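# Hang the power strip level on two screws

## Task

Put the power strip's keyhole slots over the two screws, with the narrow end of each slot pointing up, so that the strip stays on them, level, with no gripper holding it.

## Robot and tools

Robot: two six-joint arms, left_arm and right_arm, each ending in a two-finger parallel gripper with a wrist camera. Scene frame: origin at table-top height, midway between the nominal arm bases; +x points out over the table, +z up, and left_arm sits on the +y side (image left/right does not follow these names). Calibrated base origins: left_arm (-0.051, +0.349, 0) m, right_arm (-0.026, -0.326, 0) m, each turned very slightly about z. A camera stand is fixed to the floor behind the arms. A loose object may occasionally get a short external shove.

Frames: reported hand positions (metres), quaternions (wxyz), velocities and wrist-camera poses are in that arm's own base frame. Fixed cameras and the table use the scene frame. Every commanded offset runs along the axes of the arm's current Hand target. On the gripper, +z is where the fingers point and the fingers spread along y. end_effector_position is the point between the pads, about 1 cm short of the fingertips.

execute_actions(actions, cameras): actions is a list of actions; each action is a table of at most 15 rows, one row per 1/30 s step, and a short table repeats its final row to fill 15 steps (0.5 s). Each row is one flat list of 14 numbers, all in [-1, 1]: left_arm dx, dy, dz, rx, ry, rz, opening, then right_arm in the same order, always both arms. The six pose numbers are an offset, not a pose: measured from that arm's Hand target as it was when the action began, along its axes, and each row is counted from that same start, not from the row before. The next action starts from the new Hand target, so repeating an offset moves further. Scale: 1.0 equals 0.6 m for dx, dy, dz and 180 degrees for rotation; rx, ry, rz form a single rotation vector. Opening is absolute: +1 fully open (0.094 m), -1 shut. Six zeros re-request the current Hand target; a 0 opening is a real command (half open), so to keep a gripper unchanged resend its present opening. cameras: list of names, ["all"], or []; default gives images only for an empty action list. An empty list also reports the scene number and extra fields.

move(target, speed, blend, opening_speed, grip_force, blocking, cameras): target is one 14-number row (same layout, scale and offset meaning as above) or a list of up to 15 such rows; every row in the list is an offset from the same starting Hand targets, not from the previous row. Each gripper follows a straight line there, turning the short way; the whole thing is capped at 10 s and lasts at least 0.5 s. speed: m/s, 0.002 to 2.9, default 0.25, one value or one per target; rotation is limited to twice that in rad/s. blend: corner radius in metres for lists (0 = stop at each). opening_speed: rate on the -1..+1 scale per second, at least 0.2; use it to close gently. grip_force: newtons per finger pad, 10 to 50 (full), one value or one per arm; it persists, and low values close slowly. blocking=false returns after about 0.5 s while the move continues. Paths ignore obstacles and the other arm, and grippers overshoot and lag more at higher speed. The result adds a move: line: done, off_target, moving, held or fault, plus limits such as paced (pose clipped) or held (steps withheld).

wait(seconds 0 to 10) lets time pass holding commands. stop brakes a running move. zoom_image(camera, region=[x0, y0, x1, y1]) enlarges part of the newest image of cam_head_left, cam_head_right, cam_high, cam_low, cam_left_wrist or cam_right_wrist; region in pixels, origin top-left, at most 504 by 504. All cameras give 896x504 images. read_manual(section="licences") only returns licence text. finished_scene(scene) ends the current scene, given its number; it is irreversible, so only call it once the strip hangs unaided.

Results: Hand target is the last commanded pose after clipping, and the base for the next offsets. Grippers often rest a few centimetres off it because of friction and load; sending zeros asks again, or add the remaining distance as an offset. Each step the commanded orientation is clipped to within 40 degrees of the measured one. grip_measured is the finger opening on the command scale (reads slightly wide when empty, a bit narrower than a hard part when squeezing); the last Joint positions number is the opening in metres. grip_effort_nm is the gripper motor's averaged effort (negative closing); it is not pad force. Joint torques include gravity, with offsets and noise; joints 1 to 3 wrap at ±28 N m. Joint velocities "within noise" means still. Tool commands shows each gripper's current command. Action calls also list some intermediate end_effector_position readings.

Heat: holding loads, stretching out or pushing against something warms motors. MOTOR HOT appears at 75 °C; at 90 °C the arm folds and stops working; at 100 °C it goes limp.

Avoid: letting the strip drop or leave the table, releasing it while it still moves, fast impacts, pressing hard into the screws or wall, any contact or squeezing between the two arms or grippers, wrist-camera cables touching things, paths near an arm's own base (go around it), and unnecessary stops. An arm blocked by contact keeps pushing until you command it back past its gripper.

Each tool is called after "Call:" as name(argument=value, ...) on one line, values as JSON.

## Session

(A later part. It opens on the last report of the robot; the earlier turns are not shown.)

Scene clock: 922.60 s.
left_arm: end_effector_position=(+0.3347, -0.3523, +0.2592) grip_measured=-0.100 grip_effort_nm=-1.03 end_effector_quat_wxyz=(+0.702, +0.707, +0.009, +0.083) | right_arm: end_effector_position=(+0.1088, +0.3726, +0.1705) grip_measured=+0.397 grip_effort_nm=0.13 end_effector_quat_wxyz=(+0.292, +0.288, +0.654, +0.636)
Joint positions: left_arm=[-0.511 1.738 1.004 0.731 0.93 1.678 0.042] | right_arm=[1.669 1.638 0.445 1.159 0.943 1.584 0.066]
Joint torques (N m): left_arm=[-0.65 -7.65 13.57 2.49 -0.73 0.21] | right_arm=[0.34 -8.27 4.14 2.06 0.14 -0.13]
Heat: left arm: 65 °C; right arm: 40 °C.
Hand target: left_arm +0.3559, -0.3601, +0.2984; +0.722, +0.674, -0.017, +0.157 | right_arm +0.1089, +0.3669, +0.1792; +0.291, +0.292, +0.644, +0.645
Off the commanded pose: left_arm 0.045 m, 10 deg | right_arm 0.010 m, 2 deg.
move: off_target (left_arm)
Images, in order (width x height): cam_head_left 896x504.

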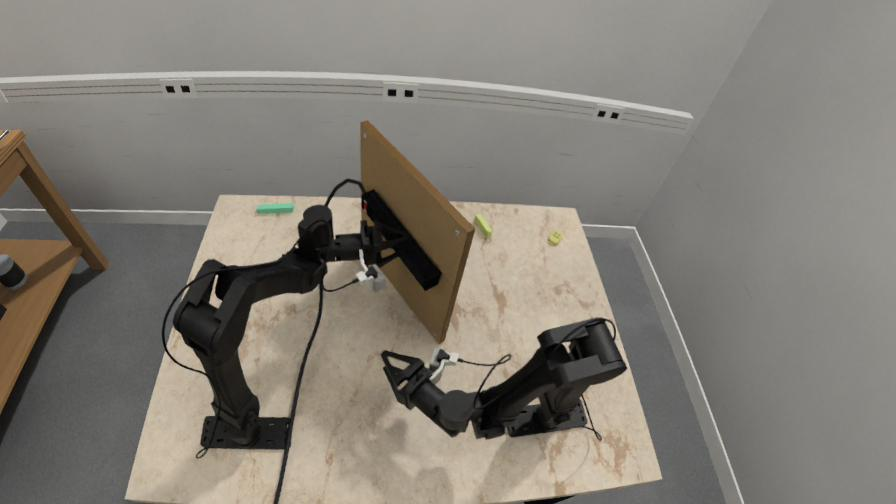

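Call:
move(target=[0.005,0.0,-0.06,0,0.02,-0.006,-0.4,0,0,0,0,0,0,0.4], speed=0.05, cameras=["cam_head_left"])

Call:
zoom_image(camera="cam_head_left", region=[320, 160, 460, 300])

Scene clock: 930.47 s.
left_arm: end_effector_position=(+0.3517, -0.3306, +0.2646) grip_measured=-0.100 grip_effort_nm=-1.03 end_effector_quat_wxyz=(+0.707, +0.696, +0.040, +0.124) | right_arm: end_effector_position=(+0.1088, +0.3726, +0.1705) grip_measured=+0.397 grip_effort_nm=0.13 end_effector_quat_wxyz=(+0.292, +0.288, +0.654, +0.636)
Joint positions: left_arm=[-0.466 1.711 0.958 0.799 0.873 1.652 0.042] | right_arm=[1.669 1.638 0.445 1.159 0.943 1.584 0.066]
Joint torques (N m): left_arm=[0.64 -11.33 7.62 2.44 -0.22 0.14] | right_arm=[0.38 -8.35 4.22 2.05 0.13 -0.12]
Heat: left arm: 65 °C; right arm: 40 °C.
Hand target: left_arm +0.3519, -0.3244, +0.2960; +0.723, +0.669, +0.012, +0.172 | right_arm +0.1089, +0.3669, +0.1792; +0.291, +0.292, +0.644, +0.645
Off the commanded pose: left_arm 0.032 m, 7 deg | right_arm 0.010 m, 2 deg.
move: off_target (left_arm)
Images, in order (width x height): cam_head_left 896x504.

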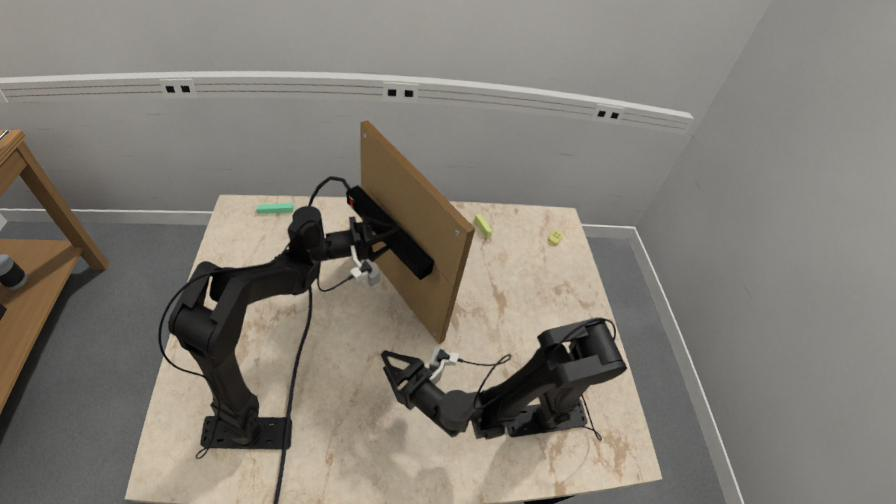

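Scaled by 3.600 from the camera's 896x504 image, which has a finer 1280x720 frame.

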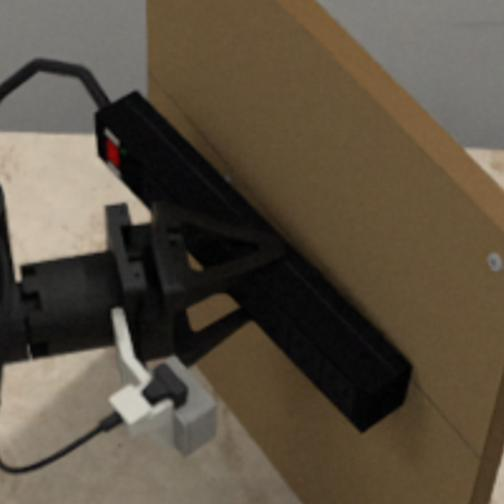

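Call:
move(target=[-0.012,0.0,0.004,0,-0.035,0,-0.4,0,0,0,0,0,0,0.4], speed=0.04, cameras=["cam_head_left"])

Call:
zoom_image(camera="cam_head_left", region=[320, 160, 460, 300])

Scene clock: 937.47 s.
left_arm: end_effector_position=(+0.3413, -0.3293, +0.2684) grip_measured=-0.100 grip_effort_nm=-1.03 end_effector_quat_wxyz=(+0.711, +0.696, +0.009, +0.099) | right_arm: end_effector_position=(+0.1088, +0.3726, +0.1705) grip_measured=+0.397 grip_effort_nm=0.13 end_effector_quat_wxyz=(+0.292, +0.288, +0.654, +0.636)
Joint positions: left_arm=[-0.451 1.711 0.97 0.796 0.967 1.652 0.042] | right_arm=[1.669 1.638 0.445 1.159 0.943 1.584 0.066]
Joint torques (N m): left_arm=[0.79 -8.42 11.22 2.06 0.06 0.22] | right_arm=[0.38 -8.29 4.23 2.06 0.14 -0.13]
Heat: left arm: 64 °C; right arm: 40 °C.
Hand target: left_arm +0.3458, -0.3285, +0.2947; +0.723, +0.677, -0.028, +0.134 | right_arm +0.1089, +0.3669, +0.1792; +0.291, +0.292, +0.644, +0.645
Off the commanded pose: left_arm 0.027 m, 6 deg | right_arm 0.010 m, 2 deg.
move: off_target (left_arm)
Images, in order (width x height): cam_head_left 896x504.

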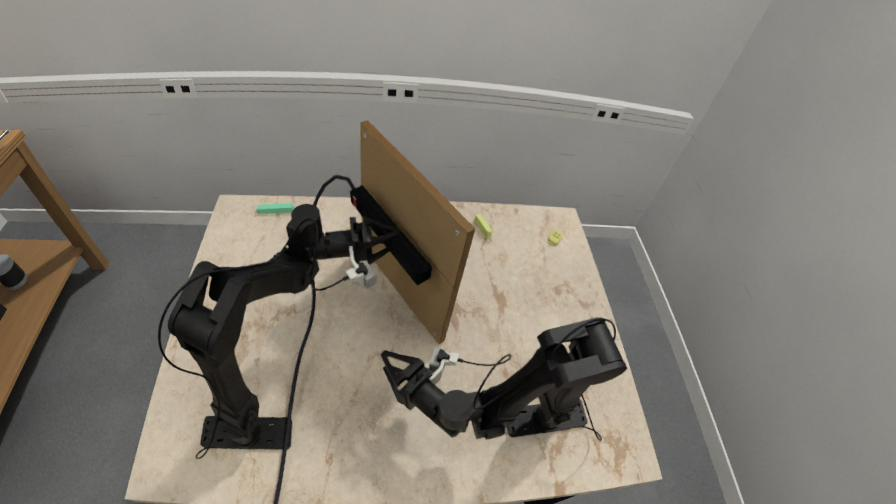

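Scaled by 3.600 from the camera's 896x504 image, which has a finer 1280x720 frame.

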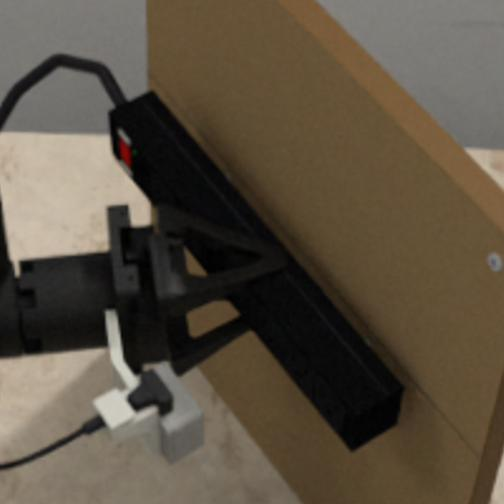

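Call:
move(target=[0.0,-0.008,0.022,0,0,0,-0.4,0,0,0,0,0,0,0.4], speed=0.03, cameras=["cam_head_left"])

Call:
zoom_image(camera="cam_head_left", region=[320, 160, 460, 300])

Scene clock: 941.63 s.
left_arm: end_effector_position=(+0.3452, -0.3372, +0.2663) grip_measured=-0.100 grip_effort_nm=-1.03 end_effector_quat_wxyz=(+0.711, +0.696, +0.009, +0.100) | right_arm: end_effector_position=(+0.1088, +0.3726, +0.1705) grip_measured=+0.397 grip_effort_nm=0.13 end_effector_quat_wxyz=(+0.292, +0.288, +0.654, +0.636)
Joint positions: left_arm=[-0.467 1.739 0.996 0.795 0.952 1.656 0.042] | right_arm=[1.669 1.638 0.445 1.159 0.943 1.584 0.066]
Joint torques (N m): left_arm=[-0.54 -8.02 11.38 2.11 -0.05 0.21] | right_arm=[0.39 -8.31 4.33 2.07 0.12 -0.11]
Heat: left arm: 63 °C; right arm: 40 °C.
Hand target: left_arm +0.3489, -0.3418, +0.2909; +0.723, +0.677, -0.027, +0.134 | right_arm +0.1089, +0.3669, +0.1792; +0.291, +0.292, +0.644, +0.645
Off the commanded pose: left_arm 0.025 m, 6 deg | right_arm 0.010 m, 2 deg.
move: off_target (left_arm)
Images, in order (width x height): cam_head_left 896x504.

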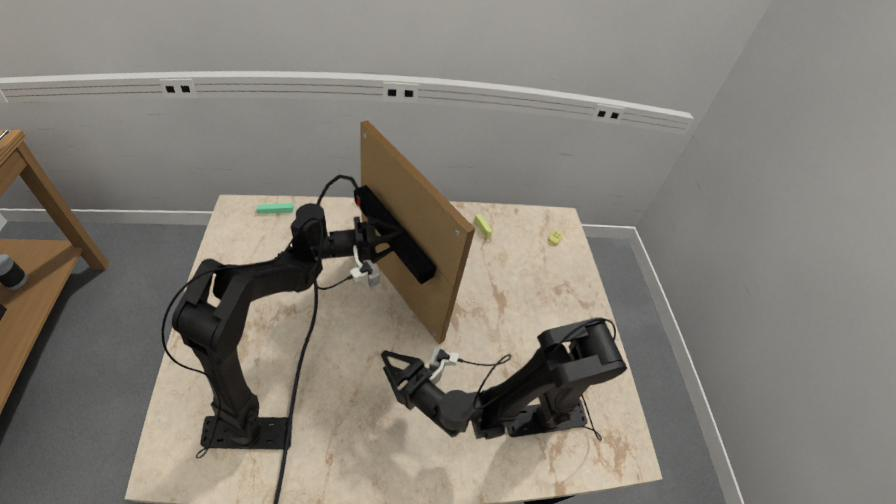

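Scaled by 3.600 from the camera's 896x504 image, which has a finer 1280x720 frame.

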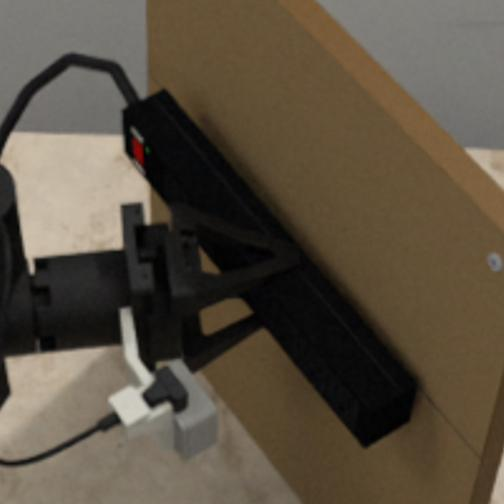

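Call:
move(target=[-0.002,-0.013,0.016,0,0,0,-0.4,0,0,0,0,0,0,0.4], speed=0.02, cameras=["cam_head_left"])

Call:
zoom_image(camera="cam_head_left", region=[320, 160, 460, 300])

Scene clock: 945.53 s.
left_arm: end_effector_position=(+0.3432, -0.3449, +0.2586) grip_measured=-0.100 grip_effort_nm=-1.03 end_effector_quat_wxyz=(+0.709, +0.700, +0.006, +0.090) | right_arm: end_effector_position=(+0.1088, +0.3726, +0.1705) grip_measured=+0.397 grip_effort_nm=0.13 end_effector_quat_wxyz=(+0.292, +0.288, +0.654, +0.636)
Joint positions: left_arm=[-0.483 1.763 1.003 0.796 0.953 1.659 0.042] | right_arm=[1.669 1.638 0.445 1.159 0.943 1.584 0.066]
Joint torques (N m): left_arm=[-1.03 -7.62 11.59 2.26 -0.28 0.25] | right_arm=[0.32 -8.46 4.07 2.07 0.13 -0.11]
Heat: left arm: 63 °C; right arm: 40 °C.
Hand target: left_arm +0.3509, -0.3518, +0.2840; +0.723, +0.677, -0.027, +0.134 | right_arm +0.1089, +0.3669, +0.1792; +0.291, +0.292, +0.644, +0.645
Off the commanded pose: left_arm 0.027 m, 7 deg | right_arm 0.010 m, 2 deg.
move: off_target (left_arm)
Images, in order (width x height): cam_head_left 896x504.

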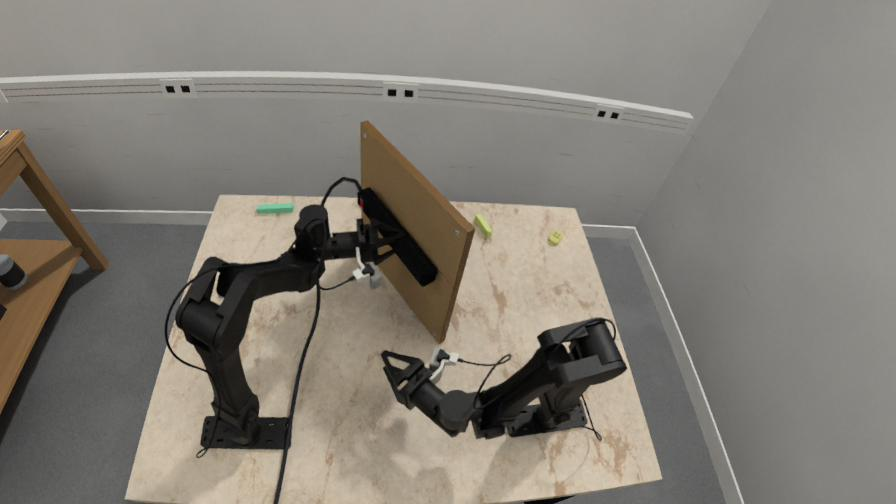

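Scaled by 3.600 from the camera's 896x504 image, which has a finer 1280x720 frame.

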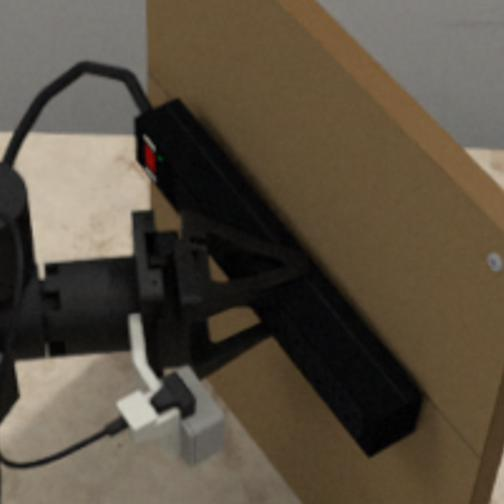

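Call:
move(target=[0.002,0.004,0.012,0,0,-0.014,-0.4,0,0,0,0,0,0,0.4], speed=0.02, cameras=["cam_head_left"])

Call:
zoom_image(camera="cam_head_left", region=[320, 160, 460, 300])

Scene clock: 950.43 s.
left_arm: end_effector_position=(+0.3429, -0.3466, +0.2583) grip_measured=-0.100 grip_effort_nm=-1.03 end_effector_quat_wxyz=(+0.710, +0.700, +0.013, +0.072) | right_arm: end_effector_position=(+0.1088, +0.3726, +0.1705) grip_measured=+0.397 grip_effort_nm=0.13 end_effector_quat_wxyz=(+0.292, +0.288, +0.654, +0.636)
Joint positions: left_arm=[-0.483 1.772 1.015 0.79 0.967 1.627 0.042] | right_arm=[1.669 1.638 0.445 1.159 0.943 1.584 0.066]
Joint torques (N m): left_arm=[-2.24 -7.83 12.53 2.19 -0.54 0.14] | right_arm=[0.32 -8.38 4.19 2.05 0.13 -0.15]
Heat: left arm: 63 °C; right arm: 40 °C.
Hand target: left_arm +0.3525, -0.3585, +0.2873; +0.726, +0.677, -0.013, +0.119 | right_arm +0.1089, +0.3669, +0.1792; +0.291, +0.292, +0.644, +0.645
Off the commanded pose: left_arm 0.033 m, 7 deg | right_arm 0.010 m, 2 deg.
move: off_target (left_arm)
Images, in order (width x height): cam_head_left 896x504.

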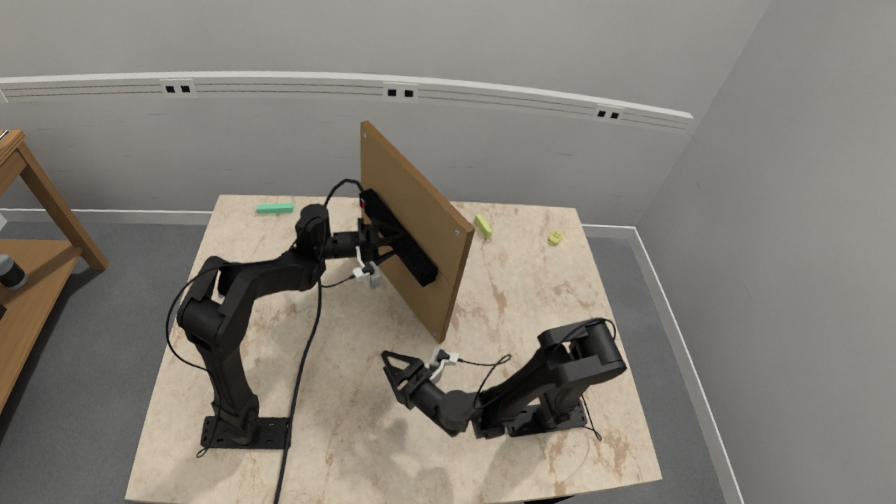

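Scaled by 3.600 from the camera's 896x504 image, which has a finer 1280x720 frame.

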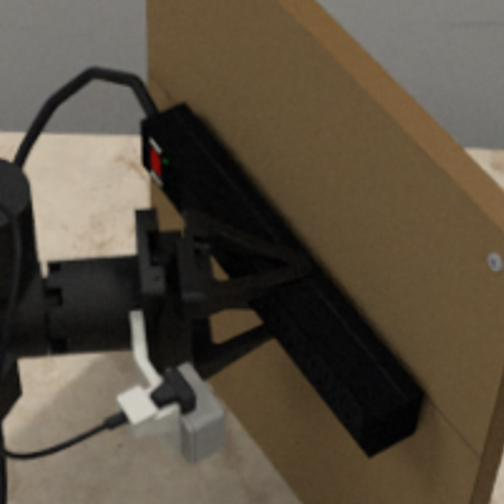

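Call:
move(target=[0.0,0.010,0.010,0,0,-0.014,-0.4,0,0,0,0,0,0,0.4], speed=0.02, cameras=["cam_head_left"])

Call:
zoom_image(camera="cam_head_left", region=[320, 160, 460, 300])

Scene clock: 954.53 s.
left_arm: end_effector_position=(+0.3422, -0.3478, +0.2572) grip_measured=-0.100 grip_effort_nm=-1.03 end_effector_quat_wxyz=(+0.709, +0.703, +0.028, +0.052) | right_arm: end_effector_position=(+0.1088, +0.3726, +0.1705) grip_measured=+0.397 grip_effort_nm=0.13 end_effector_quat_wxyz=(+0.292, +0.288, +0.654, +0.636)
Joint positions: left_arm=[-0.485 1.772 1.022 0.767 0.973 1.591 0.042] | right_arm=[1.669 1.638 0.445 1.159 0.943 1.584 0.066]
Joint torques (N m): left_arm=[-3.26 -8.46 13.46 2.17 -0.71 0.04] | right_arm=[0.24 -8.35 4.12 2.03 0.13 -0.08]
Heat: left arm: 64 °C; right arm: 40 °C.
Hand target: left_arm +0.3522, -0.3642, +0.2936; +0.728, +0.678, +0.002, +0.103 | right_arm +0.1089, +0.3669, +0.1792; +0.291, +0.292, +0.644, +0.645
Off the commanded pose: left_arm 0.041 m, 7 deg | right_arm 0.010 m, 2 deg.
move: off_target (left_arm)
Images, in order (width x height): cam_head_left 896x504.

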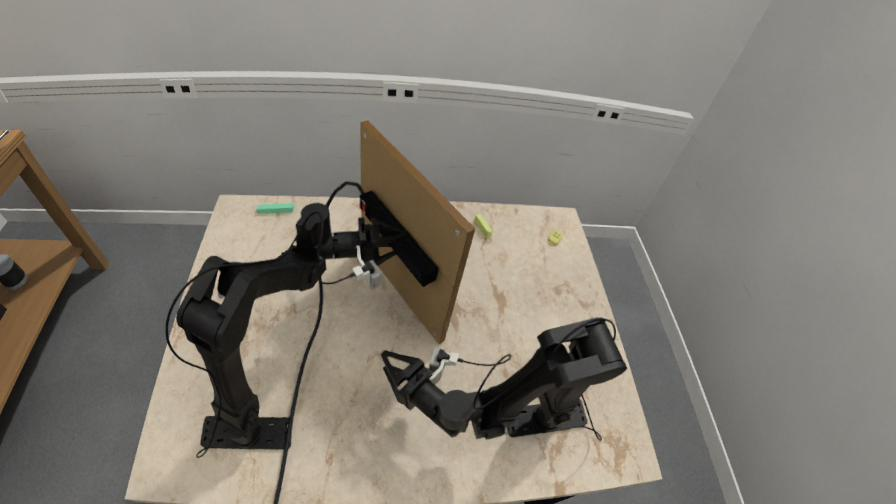

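Scaled by 3.600 from the camera's 896x504 image, which has a finer 1280x720 frame.

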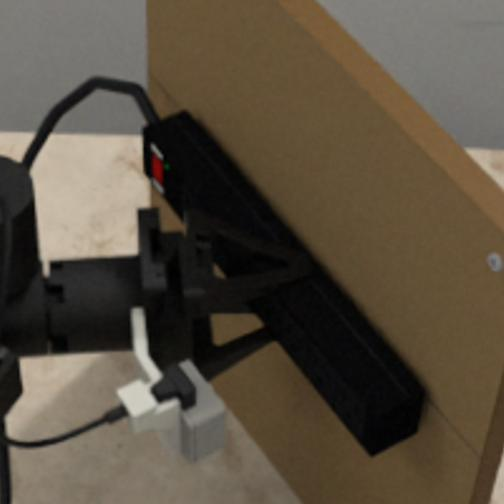

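Call:
move(target=[0.003,0.009,0.002,0,0,-0.002,-0.4,0,0,0,0,0,0,0.4], speed=0.02)

Call:
move(target=[0.003,0.008,0.002,0,0,0,-0.4,0,0,0,0,0,0,0.4], speed=0.02, cameras=["cam_head_left"])

Call:
zoom_image(camera="cam_head_left", region=[320, 160, 460, 300])

Scene clock: 958.27 s.
left_arm: end_effector_position=(+0.3420, -0.3483, +0.2567) grip_measured=-0.100 grip_effort_nm=-1.03 end_effector_quat_wxyz=(+0.707, +0.705, +0.032, +0.044) | right_arm: end_effector_position=(+0.1088, +0.3726, +0.1705) grip_measured=+0.397 grip_effort_nm=0.13 end_effector_quat_wxyz=(+0.292, +0.288, +0.654, +0.636)
Joint positions: left_arm=[-0.485 1.772 1.03 0.747 0.978 1.583 0.042] | right_arm=[1.669 1.638 0.445 1.159 0.943 1.584 0.066]
Joint torques (N m): left_arm=[-3.17 -9.18 14.06 2.18 -0.74 0.04] | right_arm=[0.34 -8.29 4.29 2.05 0.12 -0.11]
Heat: left arm: 64 °C; right arm: 40 °C.
Hand target: left_arm +0.3533, -0.3647, +0.2992; +0.729, +0.678, +0.004, +0.100 | right_arm +0.1089, +0.3669, +0.1792; +0.291, +0.292, +0.644, +0.645
Off the commanded pose: left_arm 0.047 m, 8 deg | right_arm 0.010 m, 2 deg.
move: off_target (left_arm)

Scene clock: 959.10 s.
left_arm: end_effector_position=(+0.3414, -0.3492, +0.2569) grip_measured=-0.100 grip_effort_nm=-1.03 end_effector_quat_wxyz=(+0.705, +0.708, +0.034, +0.036) | right_arm: end_effector_position=(+0.1088, +0.3726, +0.1705) grip_measured=+0.397 grip_effort_nm=0.13 end_effector_quat_wxyz=(+0.292, +0.288, +0.654, +0.636)
Joint positions: left_arm=[-0.486 1.771 1.039 0.725 0.985 1.58 0.042] | right_arm=[1.669 1.638 0.445 1.159 0.943 1.584 0.066]
Joint torques (N m): left_arm=[-3.02 -9.68 14.48 2.21 -0.8 0.05] | right_arm=[0.25 -8.23 4.12 2.06 0.14 -0.14]
Heat: left arm: 64 °C; right arm: 40 °C.
Hand target: left_arm +0.3546, -0.3654, +0.3043; +0.728, +0.678, +0.004, +0.100 | right_arm +0.1089, +0.3669, +0.1792; +0.291, +0.292, +0.644, +0.645
Off the commanded pose: left_arm 0.052 m, 9 deg | right_arm 0.010 m, 2 deg.
move: off_target (left_arm)
Images, in order (width x height): cam_head_left 896x504.

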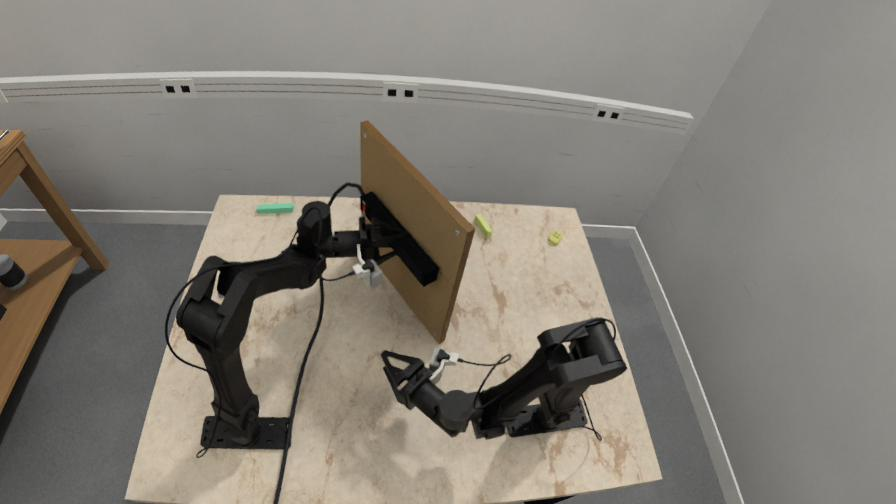

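Scaled by 3.600 from the camera's 896x504 image, which has a finer 1280x720 frame.

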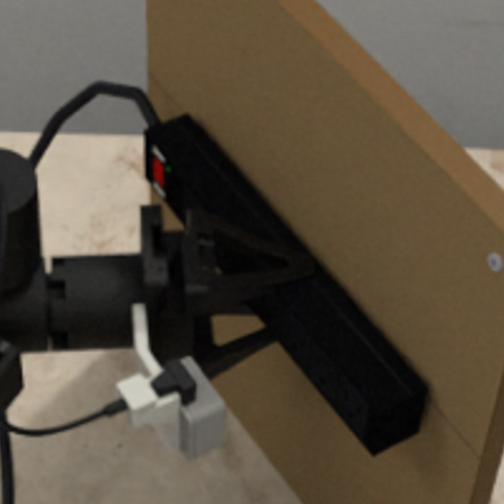

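Call:
move(target=[0.006,0.004,0.012,0,0,0,-0.4,0,0,0,0,0,0,0.4], speed=0.02)

Call:
move(target=[0.006,0.006,0.01,0,0,0.006,-0.4,0,0,0,0,0,0,0.4], speed=0.02, cameras=["cam_head_left"])

Call:
zoom_image(camera="cam_head_left", region=[320, 160, 460, 300])

Scene clock: 964.43 s.
left_arm: end_effector_position=(+0.3416, -0.3497, +0.2588) grip_measured=-0.100 grip_effort_nm=-1.03 end_effector_quat_wxyz=(+0.701, +0.711, +0.038, +0.027) | right_arm: end_effector_position=(+0.1088, +0.3726, +0.1705) grip_measured=+0.397 grip_effort_nm=0.13 end_effector_quat_wxyz=(+0.292, +0.288, +0.654, +0.636)
Joint positions: left_arm=[-0.485 1.767 1.058 0.683 0.994 1.578 0.042] | right_arm=[1.669 1.638 0.445 1.159 0.943 1.584 0.066]
Joint torques (N m): left_arm=[-3.88 -8.44 15.53 2.44 -0.95 0.06] | right_arm=[0.18 -8.31 4.05 2.07 0.14 -0.13]
Heat: left arm: 64 °C; right arm: 40 °C.
Hand target: left_arm +0.3588, -0.3719, +0.3078; +0.729, +0.678, +0.004, +0.100 | right_arm +0.1089, +0.3669, +0.1792; +0.291, +0.292, +0.644, +0.645
Off the commanded pose: left_arm 0.056 m, 11 deg | right_arm 0.010 m, 2 deg.
move: off_target (left_arm)

Scene clock: 965.77 s.
left_arm: end_effector_position=(+0.3419, -0.3501, +0.2598) grip_measured=-0.100 grip_effort_nm=-1.03 end_effector_quat_wxyz=(+0.696, +0.716, +0.040, +0.019) | right_arm: end_effector_position=(+0.1088, +0.3726, +0.1705) grip_measured=+0.397 grip_effort_nm=0.13 end_effector_quat_wxyz=(+0.292, +0.288, +0.654, +0.636)
Joint positions: left_arm=[-0.483 1.765 1.08 0.63 1.005 1.589 0.042] | right_arm=[1.669 1.638 0.445 1.159 0.943 1.584 0.066]
Joint torques (N m): left_arm=[-4.48 -7.9 16.14 2.73 -1.08 0.14] | right_arm=[0.27 -8.29 4.15 2.07 0.13 -0.11]
Heat: left arm: 65 °C; right arm: 40 °C.
Hand target: left_arm +0.3627, -0.3769, +0.3123; +0.728, +0.678, -0.002, +0.107 | right_arm +0.1089, +0.3669, +0.1792; +0.291, +0.292, +0.644, +0.645
Off the commanded pose: left_arm 0.063 m, 13 deg | right_arm 0.010 m, 2 deg.
move: off_target (left_arm)
Images, in order (width x height): cam_head_left 896x504.

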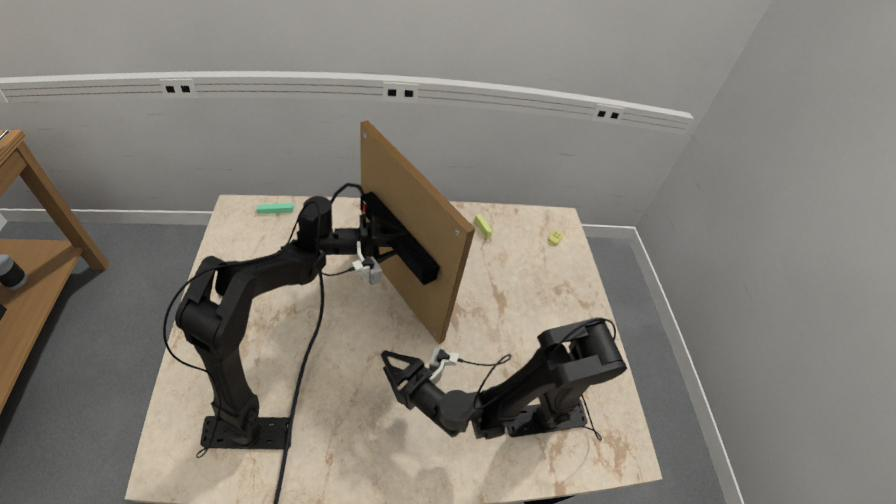

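Scaled by 3.600 from the camera's 896x504 image, which has a finer 1280x720 frame.

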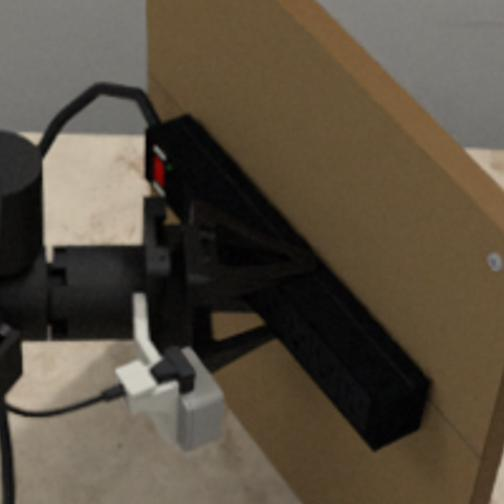

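Call:
move(target=[0.006,-0.002,0.0,0,0.02,0.03,-0.4,0,0,0,0,0,0,0.4], speed=0.02)

Call:
move(target=[0.004,-0.002,0.004,0,0.015,0.015,-0.4,0,0,0,0,0,0,0.4], speed=0.02, cameras=["cam_head_left"])

Call:
zoom_image(camera="cam_head_left", region=[320, 160, 460, 300])

Scene clock: 975.90 s.
left_arm: end_effector_position=(+0.3425, -0.3498, +0.2609) grip_measured=-0.100 grip_effort_nm=-1.03 end_effector_quat_wxyz=(+0.695, +0.718, +0.033, +0.032) | right_arm: end_effector_position=(+0.1088, +0.3726, +0.1705) grip_measured=+0.397 grip_effort_nm=0.13 end_effector_quat_wxyz=(+0.292, +0.288, +0.654, +0.636)
Joint positions: left_arm=[-0.484 1.758 1.08 0.619 0.994 1.622 0.042] | right_arm=[1.669 1.638 0.445 1.159 0.943 1.584 0.066]
Joint torques (N m): left_arm=[-5.23 -8.9 14.22 2.82 -1.6 0.69] | right_arm=[0.27 -8.32 4.36 2.07 0.14 -0.13]
Heat: left arm: 68 °C; right arm: 40 °C.
Hand target: left_arm +0.3664, -0.3765, +0.3115; +0.721, +0.673, -0.011, +0.162 | right_arm +0.1089, +0.3669, +0.1792; +0.291, +0.292, +0.644, +0.645
Off the commanded pose: left_arm 0.062 m, 17 deg | right_arm 0.010 m, 2 deg.
move: off_target (left_arm)

Scene clock: 978.40 s.
left_arm: end_effector_position=(+0.3423, -0.3501, +0.2629) grip_measured=-0.100 grip_effort_nm=-1.02 end_effector_quat_wxyz=(+0.691, +0.720, +0.021, +0.053) | right_arm: end_effector_position=(+0.1088, +0.3726, +0.1705) grip_measured=+0.397 grip_effort_nm=0.13 end_effector_quat_wxyz=(+0.292, +0.288, +0.654, +0.636)
Joint positions: left_arm=[-0.489 1.744 1.08 0.596 0.974 1.675 0.042] | right_arm=[1.669 1.638 0.445 1.159 0.943 1.584 0.066]
Joint torques (N m): left_arm=[-5.85 -8.47 13.22 3.06 -1.89 0.62] | right_arm=[0.16 -8.36 4.27 2.06 0.15 -0.11]
Heat: left arm: 68 °C; right arm: 40 °C.
Hand target: left_arm +0.3694, -0.3784, +0.3112; +0.717, +0.669, -0.010, +0.195 | right_arm +0.1089, +0.3669, +0.1792; +0.291, +0.292, +0.644, +0.645
Off the commanded pose: left_arm 0.062 m, 18 deg | right_arm 0.010 m, 2 deg.
move: off_target (left_arm)
Images, in order (width x height): cam_head_left 896x504.

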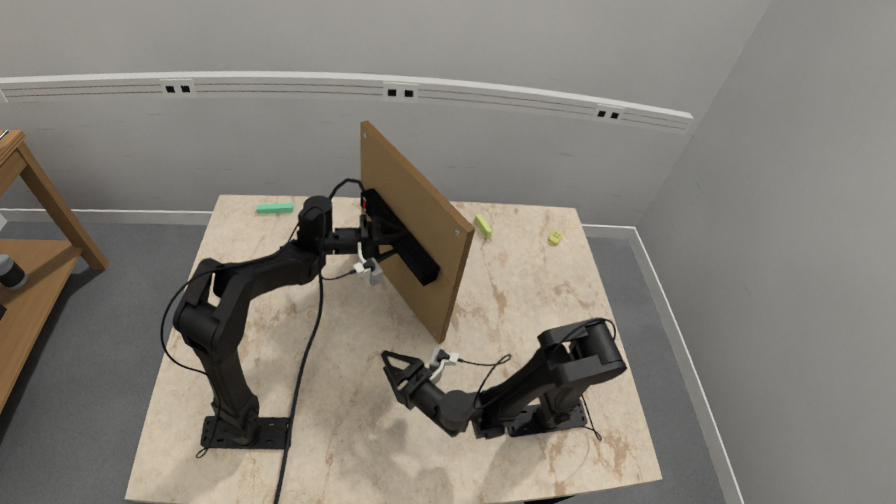

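Scaled by 3.600 from the camera's 896x504 image, which has a finer 1280x720 frame.

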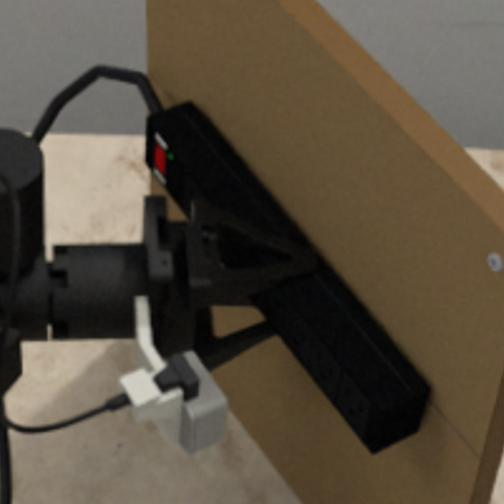

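Call:
move(target=[0.0,-0.012,0.0,0,-0.02,-0.012,-0.4,0,0,0,0,0,0,0.4], speed=0.02)

Call:
move(target=[0.00,-0.012,0.0,0,-0.008,-0.006,-0.4,0,0,0,0,0,0,0.4], speed=0.02, cameras=["cam_head_left"])

Call:
zoom_image(camera="cam_head_left", region=[320, 160, 460, 300])

Scene clock: 983.53 s.
left_arm: end_effector_position=(+0.3414, -0.3504, +0.2632) grip_measured=-0.100 grip_effort_nm=-1.03 end_effector_quat_wxyz=(+0.694, +0.718, +0.012, +0.053) | right_arm: end_effector_position=(+0.1088, +0.3726, +0.1705) grip_measured=+0.397 grip_effort_nm=0.13 end_effector_quat_wxyz=(+0.292, +0.288, +0.654, +0.636)
Joint positions: left_arm=[-0.487 1.752 1.08 0.617 0.99 1.677 0.042] | right_arm=[1.669 1.638 0.445 1.159 0.943 1.584 0.066]
Joint torques (N m): left_arm=[-4.46 -5.59 15.56 2.93 -1.4 0.36] | right_arm=[0.39 -8.28 4.18 2.04 0.12 -0.12]
Heat: left arm: 69 °C; right arm: 40 °C.
Hand target: left_arm +0.3716, -0.3786, +0.3042; +0.720, +0.675, -0.020, +0.161 | right_arm +0.1089, +0.3669, +0.1792; +0.291, +0.292, +0.644, +0.645
Off the commanded pose: left_arm 0.058 m, 14 deg | right_arm 0.010 m, 2 deg.
move: off_target (left_arm)

Scene clock: 984.90 s.
left_arm: end_effector_position=(+0.3412, -0.3503, +0.2627) grip_measured=-0.100 grip_effort_nm=-1.03 end_effector_quat_wxyz=(+0.700, +0.713, -0.003, +0.043) | right_arm: end_effector_position=(+0.1088, +0.3726, +0.1705) grip_measured=+0.397 grip_effort_nm=0.13 end_effector_quat_wxyz=(+0.292, +0.288, +0.654, +0.636)
Joint positions: left_arm=[-0.478 1.778 1.09 0.659 1.035 1.662 0.042] | right_arm=[1.669 1.638 0.445 1.159 0.943 1.584 0.066]
Joint torques (N m): left_arm=[-4.45 -5.41 15.5 2.71 -1.52 0.32] | right_arm=[0.25 -8.27 4.16 2.05 0.14 -0.12]
Heat: left arm: 69 °C; right arm: 40 °C.
Hand target: left_arm +0.3734, -0.3789, +0.2973; +0.721, +0.677, -0.022, +0.145 | right_arm +0.1089, +0.3669, +0.1792; +0.291, +0.292, +0.644, +0.645
Off the commanded pose: left_arm 0.055 m, 13 deg | right_arm 0.010 m, 2 deg.
move: off_target (left_arm)
Images, in order (width x height): cam_head_left 896x504.

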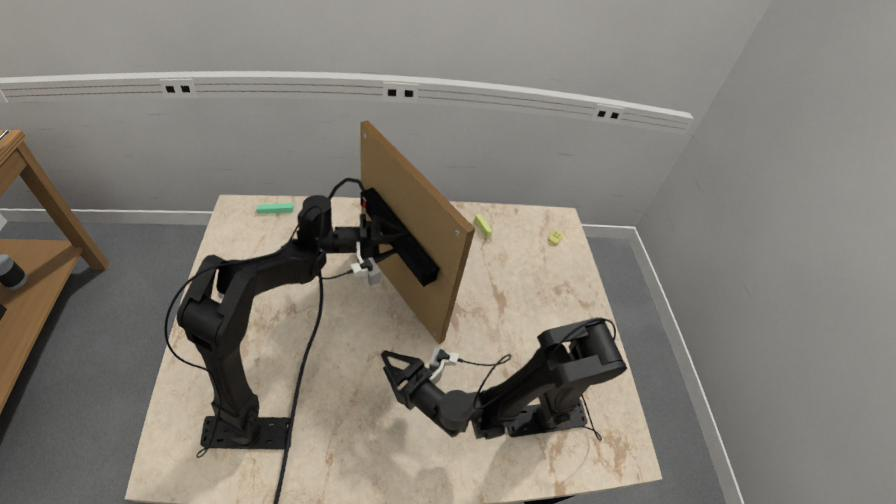

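Scaled by 3.600 from the camera's 896x504 image, which has a finer 1280x720 frame.

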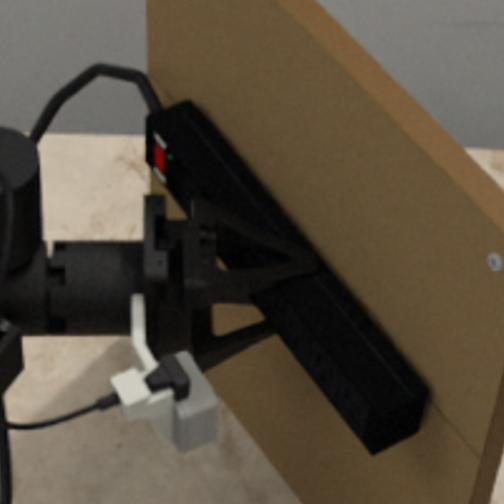

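Call:
move(target=[-0.004,-0.004,-0.025,0,0.015,-0.006,-0.4,0,0,0,0,0,0,0.4], speed=0.02)

Call:
move(target=[0.00,-0.006,0.003,0,0,-0.006,-0.4,0,0,0,0,0,0,0.4], speed=0.02, cameras=["cam_head_left"])

Call:
zoom_image(camera="cam_head_left", region=[320, 160, 460, 300])

Scene clock: 990.20 s.
left_arm: end_effector_position=(+0.3417, -0.3495, +0.2631) grip_measured=-0.100 grip_effort_nm=-1.03 end_effector_quat_wxyz=(+0.703, +0.710, -0.001, +0.046) | right_arm: end_effector_position=(+0.1088, +0.3726, +0.1705) grip_measured=+0.397 grip_effort_nm=0.13 end_effector_quat_wxyz=(+0.292, +0.288, +0.654, +0.636)
Joint positions: left_arm=[-0.477 1.778 1.082 0.68 1.03 1.652 0.042] | right_arm=[1.669 1.638 0.445 1.159 0.943 1.584 0.066]
Joint torques (N m): left_arm=[-3.17 -8.34 10.51 2.78 -1.74 0.22] | right_arm=[0.27 -8.25 4.23 2.06 0.11 -0.12]
Heat: left arm: 69 °C; right arm: 40 °C.
Hand target: left_arm +0.3693, -0.3646, +0.2932; +0.723, +0.673, +0.001, +0.154 | right_arm +0.1089, +0.3669, +0.1792; +0.291, +0.292, +0.644, +0.645
Off the commanded pose: left_arm 0.044 m, 13 deg | right_arm 0.010 m, 2 deg.
move: off_target (left_arm)

Scene clock: 991.07 s.
left_arm: end_effector_position=(+0.3418, -0.3493, +0.2632) grip_measured=-0.100 grip_effort_nm=-1.03 end_effector_quat_wxyz=(+0.703, +0.710, +0.001, +0.047) | right_arm: end_effector_position=(+0.1088, +0.3726, +0.1705) grip_measured=+0.397 grip_effort_nm=0.13 end_effector_quat_wxyz=(+0.292, +0.288, +0.654, +0.636)
Joint positions: left_arm=[-0.478 1.776 1.078 0.683 1.025 1.649 0.042] | right_arm=[1.669 1.638 0.445 1.159 0.943 1.584 0.066]
Joint torques (N m): left_arm=[-3.43 -7.16 10.82 2.86 -1.73 0.09] | right_arm=[0.25 -8.4 4.22 2.1 0.15 -0.1]
Heat: left arm: 69 °C; right arm: 40 °C.
Hand target: left_arm +0.3704, -0.3666, +0.2897; +0.724, +0.673, +0.007, +0.147 | right_arm +0.1089, +0.3669, +0.1792; +0.291, +0.292, +0.644, +0.645
Off the commanded pose: left_arm 0.043 m, 13 deg | right_arm 0.010 m, 2 deg.
move: off_target (left_arm)
Images, in order (width x height): cam_head_left 896x504.

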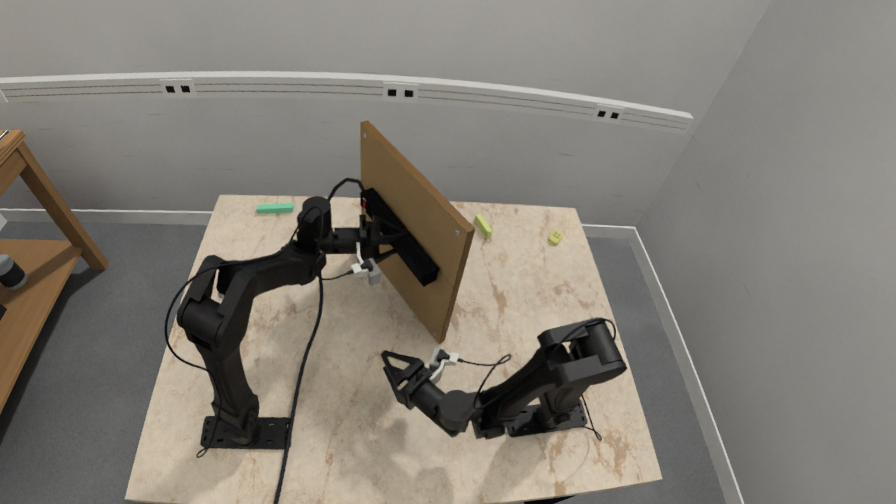

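Scaled by 3.600 from the camera's 896x504 image, which has a finer 1280x720 frame.

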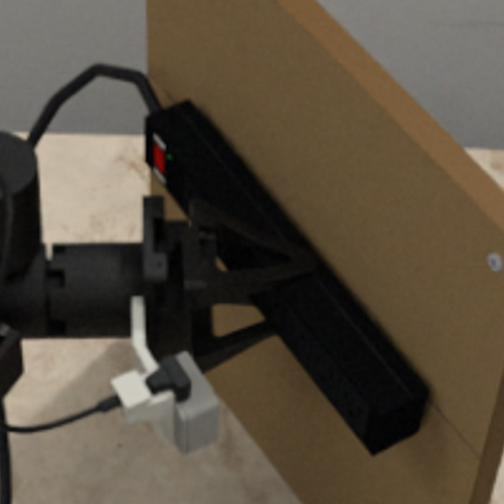

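Call:
move(target=[0.00,-0.006,-0.003,0,0.005,-0.012,-0.4,0,0,0,0,0,0,0.4], speed=0.02)

Call:
move(target=[0.002,-0.005,0.0,0,0.005,-0.012,-0.4,0,0,0,0,0,0,0.4], speed=0.02, cameras=["cam_head_left"])

Call:
zoom_image(camera="cam_head_left", region=[320, 160, 460, 300])

Scene clock: 995.00 s.
left_arm: end_effector_position=(+0.3422, -0.3489, +0.2634) grip_measured=-0.100 grip_effort_nm=-1.03 end_effector_quat_wxyz=(+0.706, +0.706, +0.011, +0.045) | right_arm: end_effector_position=(+0.1088, +0.3726, +0.1705) grip_measured=+0.397 grip_effort_nm=0.13 end_effector_quat_wxyz=(+0.292, +0.288, +0.654, +0.636)
Joint positions: left_arm=[-0.479 1.776 1.065 0.714 1.013 1.615 0.042] | right_arm=[1.669 1.638 0.445 1.159 0.943 1.584 0.066]
Joint torques (N m): left_arm=[-3.4 -7.01 10.28 2.78 -1.78 0.05] | right_arm=[0.32 -8.17 4.16 2.05 0.15 -0.12]
Heat: left arm: 69 °C; right arm: 40 °C.
Hand target: left_arm +0.3708, -0.3650, +0.2861; +0.727, +0.672, +0.026, +0.139 | right_arm +0.1089, +0.3669, +0.1792; +0.291, +0.292, +0.644, +0.645
Off the commanded pose: left_arm 0.040 m, 12 deg | right_arm 0.010 m, 2 deg.
move: off_target (left_arm)

Scene clock: 996.50 s.
left_arm: end_effector_position=(+0.3427, -0.3488, +0.2619) grip_measured=-0.100 grip_effort_nm=-1.03 end_effector_quat_wxyz=(+0.708, +0.704, +0.026, +0.035) | right_arm: end_effector_position=(+0.1088, +0.3726, +0.1705) grip_measured=+0.397 grip_effort_nm=0.13 end_effector_quat_wxyz=(+0.292, +0.288, +0.654, +0.636)
Joint positions: left_arm=[-0.48 1.778 1.056 0.734 1.004 1.574 0.042] | right_arm=[1.669 1.638 0.445 1.159 0.943 1.584 0.066]
Joint torques (N m): left_arm=[-3.47 -6.91 10.21 2.7 -1.86 0.08] | right_arm=[0.25 -8.31 4.11 2.06 0.13 -0.11]
Heat: left arm: 69 °C; right arm: 40 °C.
Hand target: left_arm +0.3725, -0.3648, +0.2834; +0.729, +0.670, +0.044, +0.131 | right_arm +0.1089, +0.3669, +0.1792; +0.291, +0.292, +0.644, +0.645
Off the commanded pose: left_arm 0.040 m, 12 deg | right_arm 0.010 m, 2 deg.
move: off_target (left_arm)
Images, in order (width x height): cam_head_left 896x504.

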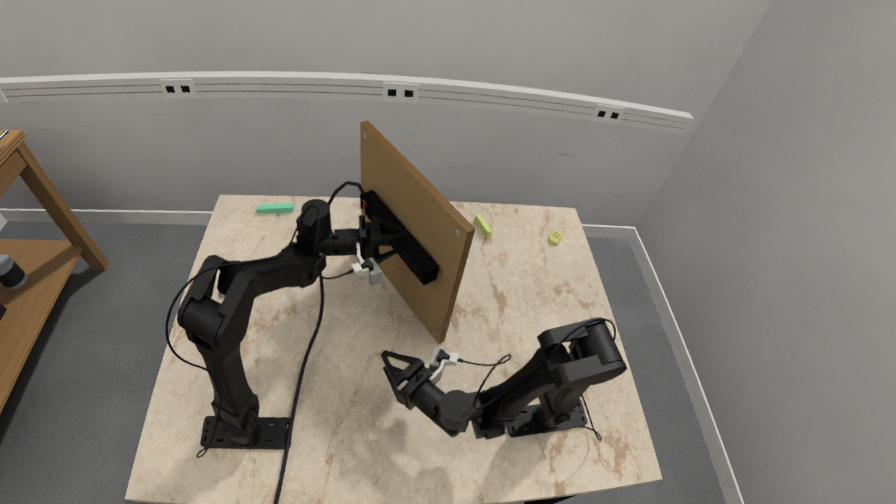

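Scaled by 3.600 from the camera's 896x504 image, which has a finer 1280x720 frame.

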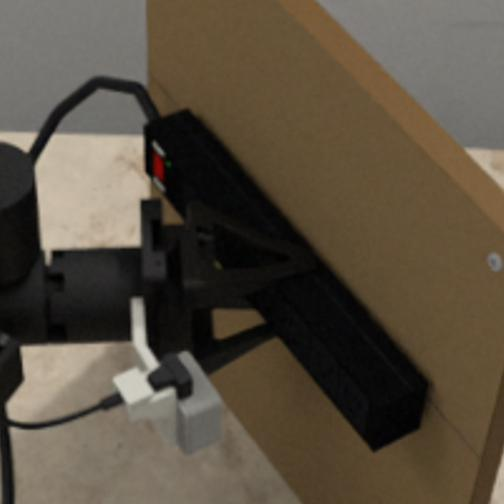

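Call:
move(target=[0.008,-0.003,0.0,0,0.0,0.01,-0.4,0,0,0,0,0,0,0.4], speed=0.02)

Call:
move(target=[0.008,-0.003,0.003,0,-0.006,0.006,-0.4,0,0,0,0,0,0,0.4], speed=0.02, cameras=["cam_head_left"])

Call:
zoom_image(camera="cam_head_left", region=[320, 160, 460, 300])

Scene clock: 1001.83 s.
left_arm: end_effector_position=(+0.3425, -0.3490, +0.2614) grip_measured=-0.100 grip_effort_nm=-1.03 end_effector_quat_wxyz=(+0.710, +0.703, +0.024, +0.035) | right_arm: end_effector_position=(+0.1088, +0.3726, +0.1705) grip_measured=+0.397 grip_effort_nm=0.13 end_effector_quat_wxyz=(+0.292, +0.288, +0.654, +0.636)
Joint positions: left_arm=[-0.48 1.783 1.054 0.747 1.007 1.572 0.042] | right_arm=[1.669 1.638 0.445 1.159 0.943 1.584 0.066]
Joint torques (N m): left_arm=[-2.59 -6.28 11.21 2.61 -1.82 0.38] | right_arm=[0.23 -8.32 4.22 2.05 0.11 -0.15]
Heat: left arm: 69 °C; right arm: 40 °C.
Hand target: left_arm +0.3773, -0.3637, +0.2822; +0.727, +0.671, +0.033, +0.142 | right_arm +0.1089, +0.3669, +0.1792; +0.291, +0.292, +0.644, +0.645
Off the commanded pose: left_arm 0.043 m, 13 deg | right_arm 0.010 m, 2 deg.
move: off_target (left_arm)

Scene clock: 1002.97 s.
left_arm: end_effector_position=(+0.3423, -0.3488, +0.2599) grip_measured=-0.100 grip_effort_nm=-1.03 end_effector_quat_wxyz=(+0.713, +0.700, +0.012, +0.036) | right_arm: end_effector_position=(+0.1088, +0.3726, +0.1705) grip_measured=+0.397 grip_effort_nm=0.13 end_effector_quat_wxyz=(+0.292, +0.288, +0.654, +0.636)
Joint positions: left_arm=[-0.475 1.799 1.054 0.784 1.028 1.572 0.042] | right_arm=[1.669 1.638 0.445 1.159 0.943 1.584 0.066]
Joint torques (N m): left_arm=[-1.96 -5.71 13.11 2.31 -1.79 0.51] | right_arm=[0.27 -8.29 4.23 2.04 0.15 -0.12]
Heat: left arm: 69 °C; right arm: 40 °C.
Hand target: left_arm +0.3827, -0.3644, +0.2814; +0.726, +0.672, +0.020, +0.143 | right_arm +0.1089, +0.3669, +0.1792; +0.291, +0.292, +0.644, +0.645
Off the commanded pose: left_arm 0.048 m, 13 deg | right_arm 0.010 m, 2 deg.
move: off_target (left_arm)
Images, in order (width x height): cam_head_left 896x504.

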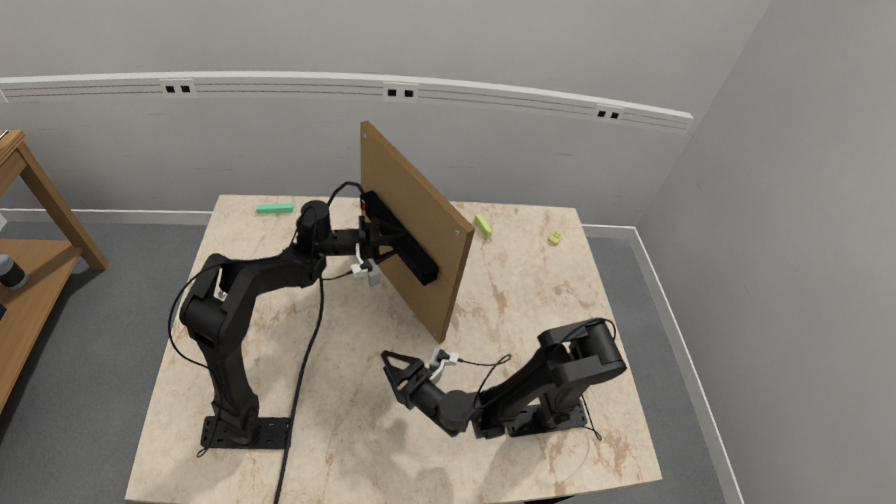

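Scaled by 3.600 from the camera's 896x504 image, which has a finer 1280x720 frame.

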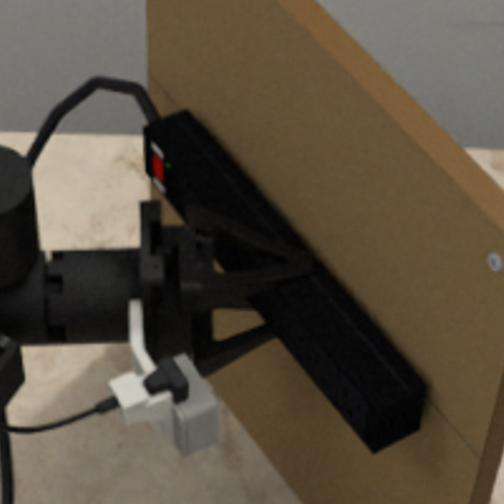

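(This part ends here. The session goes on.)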